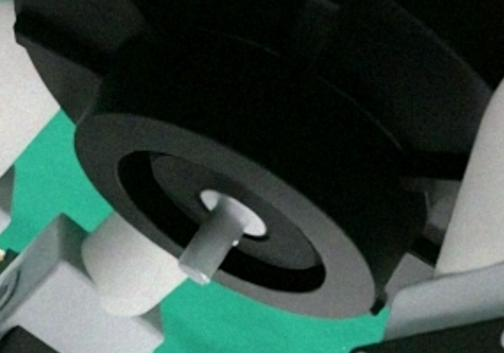

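Emit:
execute_actions --actions '[[[0,0,0,0,0,0,0,-0.754,-0.576,-0.696,0,-0.754,-0.576,-0.696,0,-0.754,-0.576,-0.696,-0.714,-0.678,-0.226,-0.168,0.4,-0.6,0,0,0,0,0,0,0,-0.93,0.62,-0.22,0,-0.93,0.62,-0.22,0,-0.97,-0.576,-0.696,0.657,-0.678,0.0,0.26,0.2,-0.9]],[[0,0,0,0,0,0,0,-0.754,-0.576,-0.696,0,-0.754,-0.576,-0.696,0,-0.754,-0.576,-0.696,-0.714,-0.678,-0.226,-0.168,0.4,-0.6,0,0,0,0,0,0,0,-0.95,0.56,-0.24,0,-0.95,0.56,-0.24,0,-0.97,-0.576,-0.696,0.657,-0.678,-0.07,0.26,0.2,-0.9]],[[0,0,0,0,0,0,0,-0.754,-0.576,-0.696,0,-0.754,-0.576,-0.696,0,-0.754,-0.576,-0.696,-0.714,-0.678,-0.226,-0.168,0.4,-0.6,0,0,0,0,0,0,0,-0.96,0.48,-0.2,0,-0.96,0.48,-0.2,0,-0.97,-0.576,-0.696,0.657,-0.678,-0.11,0.26,0.2,-0.9]],[[0,0,0,0,0,0,0,-0.754,-0.576,-0.696,0,-0.754,-0.576,-0.696,0,-0.754,-0.576,-0.696,-0.714,-0.678,-0.226,-0.168,0.4,-0.6,0,0,0,0,0,0,0,-0.97,0.308,-0.161,0,-0.97,0.308,-0.161,0,-0.97,-0.576,-0.696,0.657,-0.678,-0.143,0.258,0.4,-0.8]]]' --cameras '["cam_right_wrist"]'

Emit:
zoom_image --camera "cam_right_wrist" --region '[400, 0, 850, 250]'

Scene clock: 1376.97 s.
left_arm: end_effector_position=(+0.1565, +0.2448, +0.3026) hand_goal=(+0.000, -0.754, -0.576, -0.696, +0.000, -0.754, -0.576, -0.696, +0.000, -0.754, -0.576, -0.696, -0.714, -0.678, -0.226, -0.168) hand_measured=(-0.002, -0.756, -0.576, -0.696, -0.002, -0.756, -0.576, -0.696, -0.002, -0.756, -0.576, -0.696, -0.718, -0.678, -0.226, -0.168) hand_current_ma=(+0, -1, +0, +0, +0, -1, +0, +0, +0, -1, +0, +0, -1, +0, +0, +0) hand_state=(goal, goal, goal, goal, goal, goal, goal, goal, goal, goal, goal, goal, goal, goal, goal, goal) hand_current_limit=0.40 hand_speed=-0.60 end_effector_quat_wxyz=(+0.370, -0.400, +0.763, +0.348) | right_arm: end_effector_position=(+0.3661, +0.0889, +0.0660) hand_goal=(+0.000, -0.970, +0.308, -0.162, +0.000, -0.970, +0.308, -0.162, +0.000, -0.970, -0.576, -0.696, +0.656, -0.678, -0.144, +0.258) hand_measured=(-0.002, -0.954, +0.312, -0.166, +0.002, -0.950, +0.312, -0.164, -0.002, -0.956, -0.570, -0.694, +0.652, -0.680, -0.140, +0.258) hand_current_ma=(+0, +15, +1, -1, +0, +19, +1, -1, +0, +11, +2, +1, -1, -1, +2, +0) hand_state=(goal, goal, goal, goal, goal, goal, goal, goal, goal, goal, goal, goal, goal, goal, goal, goal) hand_current_limit=0.40 hand_speed=-0.80 end_effector_quat_wxyz=(-0.496, +0.864, -0.074, +0.049)
Joint positions: left_arm=[0.365 0.663 0.707 -0.754 -0.736 -1.822] | right_arm=[-0.054 1.433 0.833 -0.752 -1.03 1.81]
Joint torques (N m): left_arm=[2.02 -0.67 12.51 1.58 -0.47 0.3] | right_arm=[1.14 -10.99 7.01 1.21 -1.02 -0.18]
Motor temperatures (°C): left_arm=[20 19 80 18 22 21] | right_arm=[18 29 52 20 24 20]
Heat: left arm: hottest elbow 80 °C; right arm: hottest elbow 52 °C.
Hand target: left_arm +0.1636, +0.2525, +0.3296; +0.390, -0.406, +0.749, +0.349 | right_arm +0.3693, +0.0919, +0.0614; -0.496, +0.864, -0.066, +0.050
Off the commanded pose: left_arm 0.029 m, 3 deg | right_arm 0.006 m, 1 deg.
Images, in order (width x height): cam_right_wrist 896x504.

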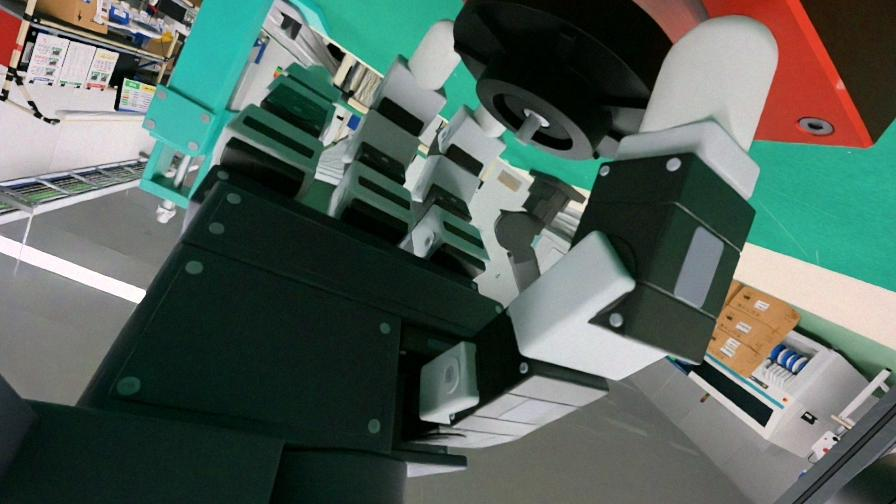

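Scaled by 1.120 from the camera's 896x504 image, which has a finer 1280x720 frame.

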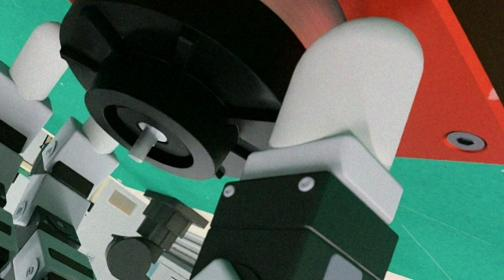

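Emit:
execute_actions --actions '[[[0,0,0,0,0,0,0,-0.754,-0.576,-0.696,0,-0.754,-0.576,-0.696,0,-0.754,-0.576,-0.696,-0.714,-0.678,-0.226,-0.168,0.4,-0.6,-0.0017,-0.0577,-0.0335,0,0,0,0,-0.97,0.308,-0.161,0,-0.97,0.308,-0.161,0,-0.97,-0.576,-0.696,0.657,-0.678,-0.143,0.258,0.4,-0.7]],[[0,0,0,0,0,0,0,-0.754,-0.576,-0.696,0,-0.754,-0.576,-0.696,0,-0.754,-0.576,-0.696,-0.714,-0.678,-0.226,-0.168,0.4,-0.6,-0.0017,-0.0577,-0.0335,0,0,0,0,-0.97,0.308,-0.161,0,-0.97,0.308,-0.161,0,-0.97,-0.576,-0.696,0.657,-0.678,-0.143,0.258,0.4,-0.7]],[[0,0,0,0,0,0,0,-0.754,-0.576,-0.696,0,-0.754,-0.576,-0.696,0,-0.754,-0.576,-0.696,-0.714,-0.678,-0.226,-0.168,0.4,-0.6,-0.0017,-0.0577,-0.0335,0,0,0,0,-0.97,0.308,-0.161,0,-0.97,0.308,-0.161,0,-0.97,-0.576,-0.696,0.657,-0.678,-0.143,0.258,0.4,-0.7]]]' --cameras '["cam_right_wrist","cam_high"]'

Scene clock: 1384.77 s.
left_arm: end_effector_position=(+0.1565, +0.2448, +0.3026) hand_goal=(+0.000, -0.754, -0.576, -0.696, +0.000, -0.754, -0.576, -0.696, +0.000, -0.754, -0.576, -0.696, -0.714, -0.678, -0.226, -0.168) hand_measured=(-0.002, -0.756, -0.576, -0.696, -0.002, -0.756, -0.576, -0.696, -0.002, -0.756, -0.576, -0.696, -0.718, -0.678, -0.226, -0.168) hand_current_ma=(+0, -1, +0, +0, +0, -1, +0, +0, +0, -1, +0, +0, -1, +0, +0, +0) hand_state=(goal, goal, goal, goal, goal, goal, goal, goal, goal, goal, goal, goal, goal, goal, goal, goal) hand_current_limit=0.40 hand_speed=-0.60 end_effector_quat_wxyz=(+0.370, -0.400, +0.763, +0.348) | right_arm: end_effector_position=(+0.3515, +0.0906, +0.1638) hand_goal=(+0.000, -0.970, +0.308, -0.162, +0.000, -0.970, +0.308, -0.162, +0.000, -0.970, -0.576, -0.696, +0.656, -0.678, -0.144, +0.258) hand_measured=(-0.002, -0.954, +0.312, -0.166, +0.002, -0.952, +0.312, -0.164, -0.002, -0.956, -0.570, -0.694, +0.654, -0.680, -0.140, +0.258) hand_current_ma=(+0, +15, +1, -1, +0, +18, +1, -1, +0, +11, +2, +1, +0, -1, +2, +0) hand_state=(goal, goal, goal, goal, goal, goal, goal, goal, goal, goal, goal, goal, goal, goal, goal, goal) hand_current_limit=0.40 hand_speed=-0.70 end_effector_quat_wxyz=(-0.496, +0.864, -0.079, +0.036)
Joint positions: left_arm=[0.365 0.663 0.707 -0.754 -0.736 -1.822] | right_arm=[-0.051 1.286 0.978 -1.073 -1.03 1.81]
Joint torques (N m): left_arm=[2.08 -0.73 12.52 1.59 -0.47 0.3] | right_arm=[1.14 -11.28 11.18 0.18 -1.01 -0.13]
Motor temperatures (°C): left_arm=[20 19 80 18 22 21] | right_arm=[18 29 52 20 24 20]
Heat: left arm: hottest elbow 80 °C; right arm: hottest elbow 52 °C.
Hand target: left_arm +0.1636, +0.2525, +0.3296; +0.390, -0.406, +0.749, +0.349 | right_arm +0.3638, +0.0929, +0.1815; -0.496, +0.864, -0.065, +0.050
Off the commanded pose: left_arm 0.029 m, 3 deg | right_arm 0.022 m, 2 deg.
Images, in order (width x height): cam_high 896x504, cam_right_wrist 896x504.

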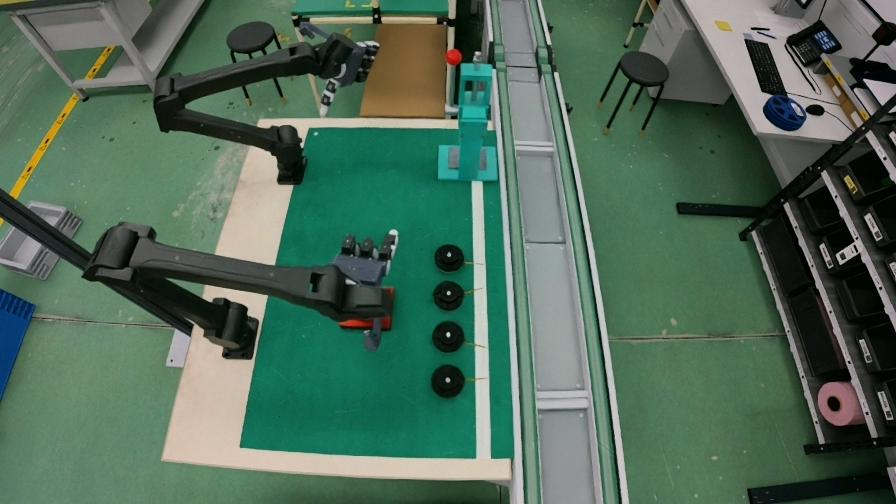

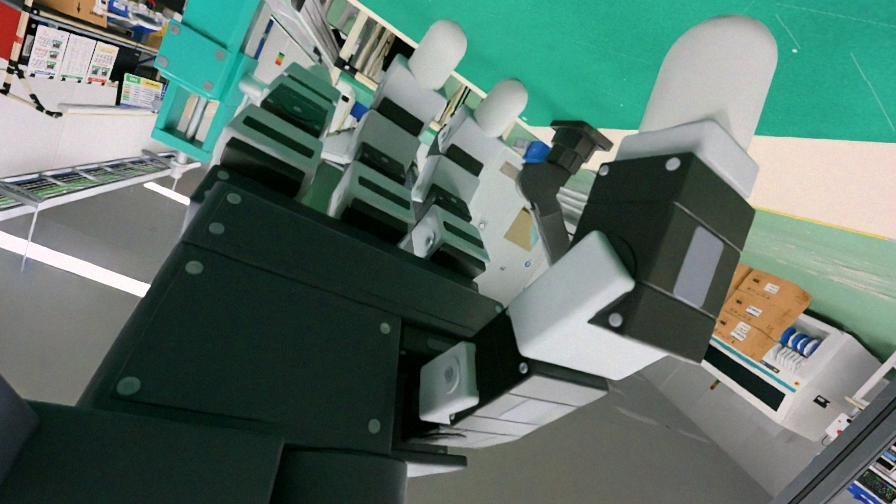

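Emit:
execute_actions --actions '[[[0,0,0,0,0,0,0,-0.754,-0.576,-0.696,0,-0.754,-0.576,-0.696,0,-0.754,-0.576,-0.696,-0.714,-0.678,-0.226,-0.168,0.4,-0.6,0.0072,0.0205,-0.0355,0,0,0,0,-0.97,0.308,-0.161,0,-0.97,0.308,-0.161,0,-0.97,-0.576,-0.696,0.2,-0.678,-0.226,-0.168,0.4,-0.5]],[[0,0,0,0,0,0,0,-0.754,-0.576,-0.696,0,-0.754,-0.576,-0.696,0,-0.754,-0.576,-0.696,-0.714,-0.678,-0.226,-0.168,0.4,-0.6,0,0,0,0,0,0,0,-0.97,0.308,-0.161,0,-0.97,0.308,-0.161,0,-0.97,-0.576,-0.696,-0.2,-0.678,-0.226,-0.168,0.4,-0.5]],[[0,0,0,0,0,0,0,-0.754,-0.576,-0.696,0,-0.754,-0.576,-0.696,0,-0.754,-0.576,-0.696,-0.714,-0.678,-0.226,-0.168,0.4,-0.6,0,0,0,0,0,0,0,-0.5,0.6,0,0,-0.5,0.6,0,0,-0.5,0.6,0,-0.71,-0.678,-0.226,-0.168,0.4,-0.5]],[[0,0,0,0,0,0,0,-0.754,-0.576,-0.696,0,-0.754,-0.576,-0.696,0,-0.754,-0.576,-0.696,-0.714,-0.678,-0.226,-0.168,0.4,-0.6,0.0018,0.0577,0.0335,0,0,0,0,-0.2,0.95,0.2,0,-0.2,0.95,0.2,0,-0.2,0.95,0.2,-0.71,-0.678,-0.226,-0.168,0.4,-0.5]],[[0,0,0,0,0,0,0,-0.754,-0.576,-0.696,0,-0.754,-0.576,-0.696,0,-0.754,-0.576,-0.696,-0.714,-0.678,-0.226,-0.168,0.4,-0.6,0,0,0,0,0,0,0,0.068,0.98,0.2,0,0.068,0.98,0.2,0,0.068,0.98,0.2,-0.71,-0.678,-0.226,-0.168,0.4,-0.5]],[[0,0,0,0,0,0,0,-0.754,-0.576,-0.696,0,-0.754,-0.576,-0.696,0,-0.754,-0.576,-0.696,-0.714,-0.678,-0.226,-0.168,0.4,-0.6,0,0,0,0,0,0,0,0.068,0.98,0.2,0,0.068,0.98,0.2,0,0.068,0.98,0.2,-0.71,-0.678,-0.226,-0.168,0.4,-0.5]]]' --cameras '["cam_right_wrist"]'

Scene clock: 1398.80 s.
left_arm: end_effector_position=(+0.1565, +0.2448, +0.3026) hand_goal=(+0.000, -0.754, -0.576, -0.696, +0.000, -0.754, -0.576, -0.696, +0.000, -0.754, -0.576, -0.696, -0.714, -0.678, -0.226, -0.168) hand_measured=(-0.002, -0.756, -0.576, -0.696, -0.002, -0.756, -0.576, -0.696, -0.002, -0.756, -0.576, -0.696, -0.718, -0.678, -0.226, -0.168) hand_current_ma=(+0, -1, +0, +0, +0, -1, +0, +0, +0, -1, +0, +0, -1, +0, +0, +0) hand_state=(goal, goal, goal, goal, goal, goal, goal, goal, goal, goal, goal, goal, goal, goal, goal, goal) hand_current_limit=0.40 hand_speed=-0.60 end_effector_quat_wxyz=(+0.370, -0.400, +0.763, +0.348) | right_arm: end_effector_position=(+0.3597, +0.0704, +0.1428) hand_goal=(+0.000, +0.068, +0.980, +0.200, +0.000, +0.068, +0.980, +0.200, +0.000, +0.068, +0.980, +0.200, -0.710, -0.678, -0.226, -0.168) hand_measured=(-0.002, +0.054, +0.972, +0.196, +0.002, +0.054, +0.972, +0.198, -0.002, +0.054, +0.972, +0.198, -0.694, -0.680, -0.220, -0.166) hand_current_ma=(+0, -10, -5, -1, +0, -12, -4, -1, +0, -12, -4, -1, +12, -1, +3, +1) hand_state=(goal, goal, goal, goal, goal, goal, goal, goal, goal, goal, goal, goal, goal, goal, goal, goal) hand_current_limit=0.40 hand_speed=-0.50 end_effector_quat_wxyz=(-0.496, +0.864, -0.068, +0.042)
Joint positions: left_arm=[0.365 0.663 0.707 -0.754 -0.736 -1.822] | right_arm=[-0.105 1.343 0.975 -1.103 -1.04 1.68]
Joint torques (N m): left_arm=[2.02 -0.56 12.53 1.61 -0.47 0.3] | right_arm=[-0.26 -10.81 7.94 0.9 -0.85 -0.1]
Motor temperatures (°C): left_arm=[20 19 80 18 22 21] | right_arm=[18 29 56 19 24 20]
Heat: left arm: hottest elbow 80 °C; right arm: hottest elbow 56 °C.
Hand target: left_arm +0.1636, +0.2525, +0.3296; +0.390, -0.406, +0.749, +0.349 | right_arm +0.3660, +0.0676, +0.1416; -0.496, +0.864, -0.066, +0.050
Off the commanded pose: left_arm 0.029 m, 3 deg | right_arm 0.007 m, 1 deg.
Images, in order (width x height): cam_right_wrist 896x504.

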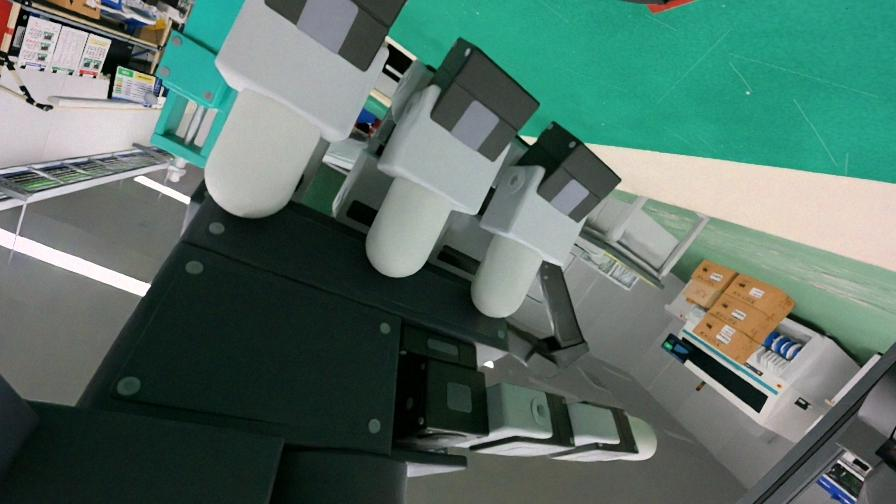

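Emit:
execute_actions --actions '[[[0,0,0,0,0,0,0,-0.754,-0.576,-0.696,0,-0.754,-0.576,-0.696,0,-0.754,-0.576,-0.696,-0.714,-0.678,-0.226,-0.168,0.4,-0.6,0.0017,0.0577,0.0335,0,0,0,0,0.068,0.98,0.2,0,0.068,0.98,0.2,0,0.068,0.98,0.2,-0.71,-0.678,-0.226,-0.168,0.8,-0.7]],[[0,0,0,0,0,0,0,-0.754,-0.576,-0.696,0,-0.754,-0.576,-0.696,0,-0.754,-0.576,-0.696,-0.714,-0.678,-0.226,-0.168,0.4,-0.6,0.0009,0.0289,0.0167,0,0,0,0,0.068,0.98,0.2,0,0.068,0.98,0.2,0,0.068,0.98,0.2,-0.71,-0.678,-0.226,-0.168,0.8,-0.7]],[[0,0,0,0,0,0,0,-0.754,-0.576,-0.696,0,-0.754,-0.576,-0.696,0,-0.754,-0.576,-0.696,-0.714,-0.678,-0.226,-0.168,0.4,-0.6,0,0,0,0,0,0,0,0.068,0.98,0.2,0,0.068,0.98,0.2,0,0.068,0.98,0.2,-0.71,-0.678,-0.226,-0.168,0.8,-0.7]]]' --cameras '["cam_right_wrist","cam_high"]'

Emit:
zoom_image --camera "cam_right_wrist" --region '[390, 0, 896, 140]'

Scene clock: 1405.23 s.
left_arm: end_effector_position=(+0.1565, +0.2448, +0.3026) hand_goal=(+0.000, -0.754, -0.576, -0.696, +0.000, -0.754, -0.576, -0.696, +0.000, -0.754, -0.576, -0.696, -0.714, -0.678, -0.226, -0.168) hand_measured=(-0.002, -0.756, -0.576, -0.696, -0.002, -0.756, -0.576, -0.696, -0.002, -0.756, -0.576, -0.696, -0.718, -0.678, -0.226, -0.168) hand_current_ma=(+0, -1, +0, +0, +0, -1, +0, +0, +0, -1, +0, +0, -1, +0, +0, +0) hand_state=(goal, goal, goal, goal, goal, goal, goal, goal, goal, goal, goal, goal, goal, goal, goal, goal) hand_current_limit=0.40 hand_speed=-0.60 end_effector_quat_wxyz=(+0.370, -0.400, +0.763, +0.348) | right_arm: end_effector_position=(+0.3637, +0.0699, +0.0845) hand_goal=(+0.000, +0.068, +0.980, +0.200, +0.000, +0.068, +0.980, +0.200, +0.000, +0.068, +0.980, +0.200, -0.710, -0.678, -0.226, -0.168) hand_measured=(-0.002, +0.054, +0.972, +0.196, +0.002, +0.054, +0.972, +0.198, -0.002, +0.054, +0.972, +0.198, -0.696, -0.680, -0.220, -0.166) hand_current_ma=(+0, -10, -5, -1, +0, -12, -4, -1, +0, -12, -4, -1, +11, -1, +3, +1) hand_state=(goal, goal, goal, goal, goal, goal, goal, goal, goal, goal, goal, goal, goal, goal, goal, goal) hand_current_limit=0.80 hand_speed=-0.70 end_effector_quat_wxyz=(-0.496, +0.865, -0.065, +0.045)
Joint positions: left_arm=[0.365 0.663 0.707 -0.754 -0.736 -1.822] | right_arm=[-0.105 1.424 0.886 -0.929 -1.04 1.676]
Joint torques (N m): left_arm=[2.14 -0.62 12.55 1.59 -0.46 0.3] | right_arm=[-0.38 -11.22 7.19 0.94 -0.85 -0.08]
Motor temperatures (°C): left_arm=[20 19 80 18 22 21] | right_arm=[18 29 55 19 24 20]
Heat: left arm: hottest elbow 80 °C; right arm: hottest elbow 55 °C.
Hand target: left_arm +0.1636, +0.2525, +0.3296; +0.390, -0.406, +0.749, +0.349 | right_arm +0.3687, +0.0670, +0.0816; -0.496, +0.864, -0.066, +0.050
Off the commanded pose: left_arm 0.029 m, 3 deg | right_arm 0.006 m, 1 deg.
Images, in order (width x height): cam_high 896x504, cam_right_wrist 896x504.

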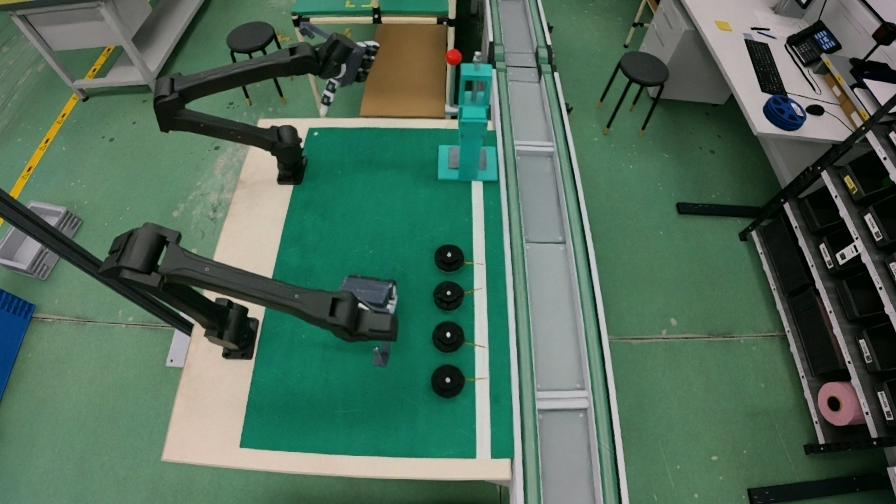

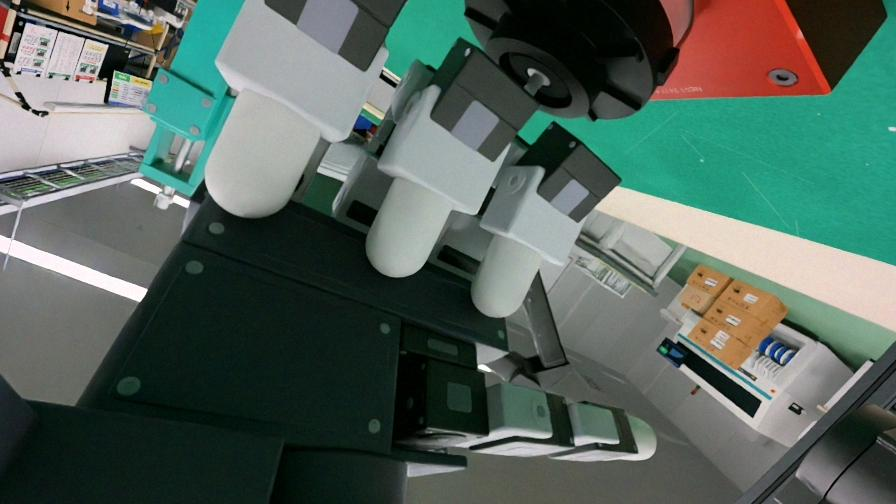

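Region (390, 0, 896, 140) is 506x140 pixels. A region can be at most 504 by 504 pixels.


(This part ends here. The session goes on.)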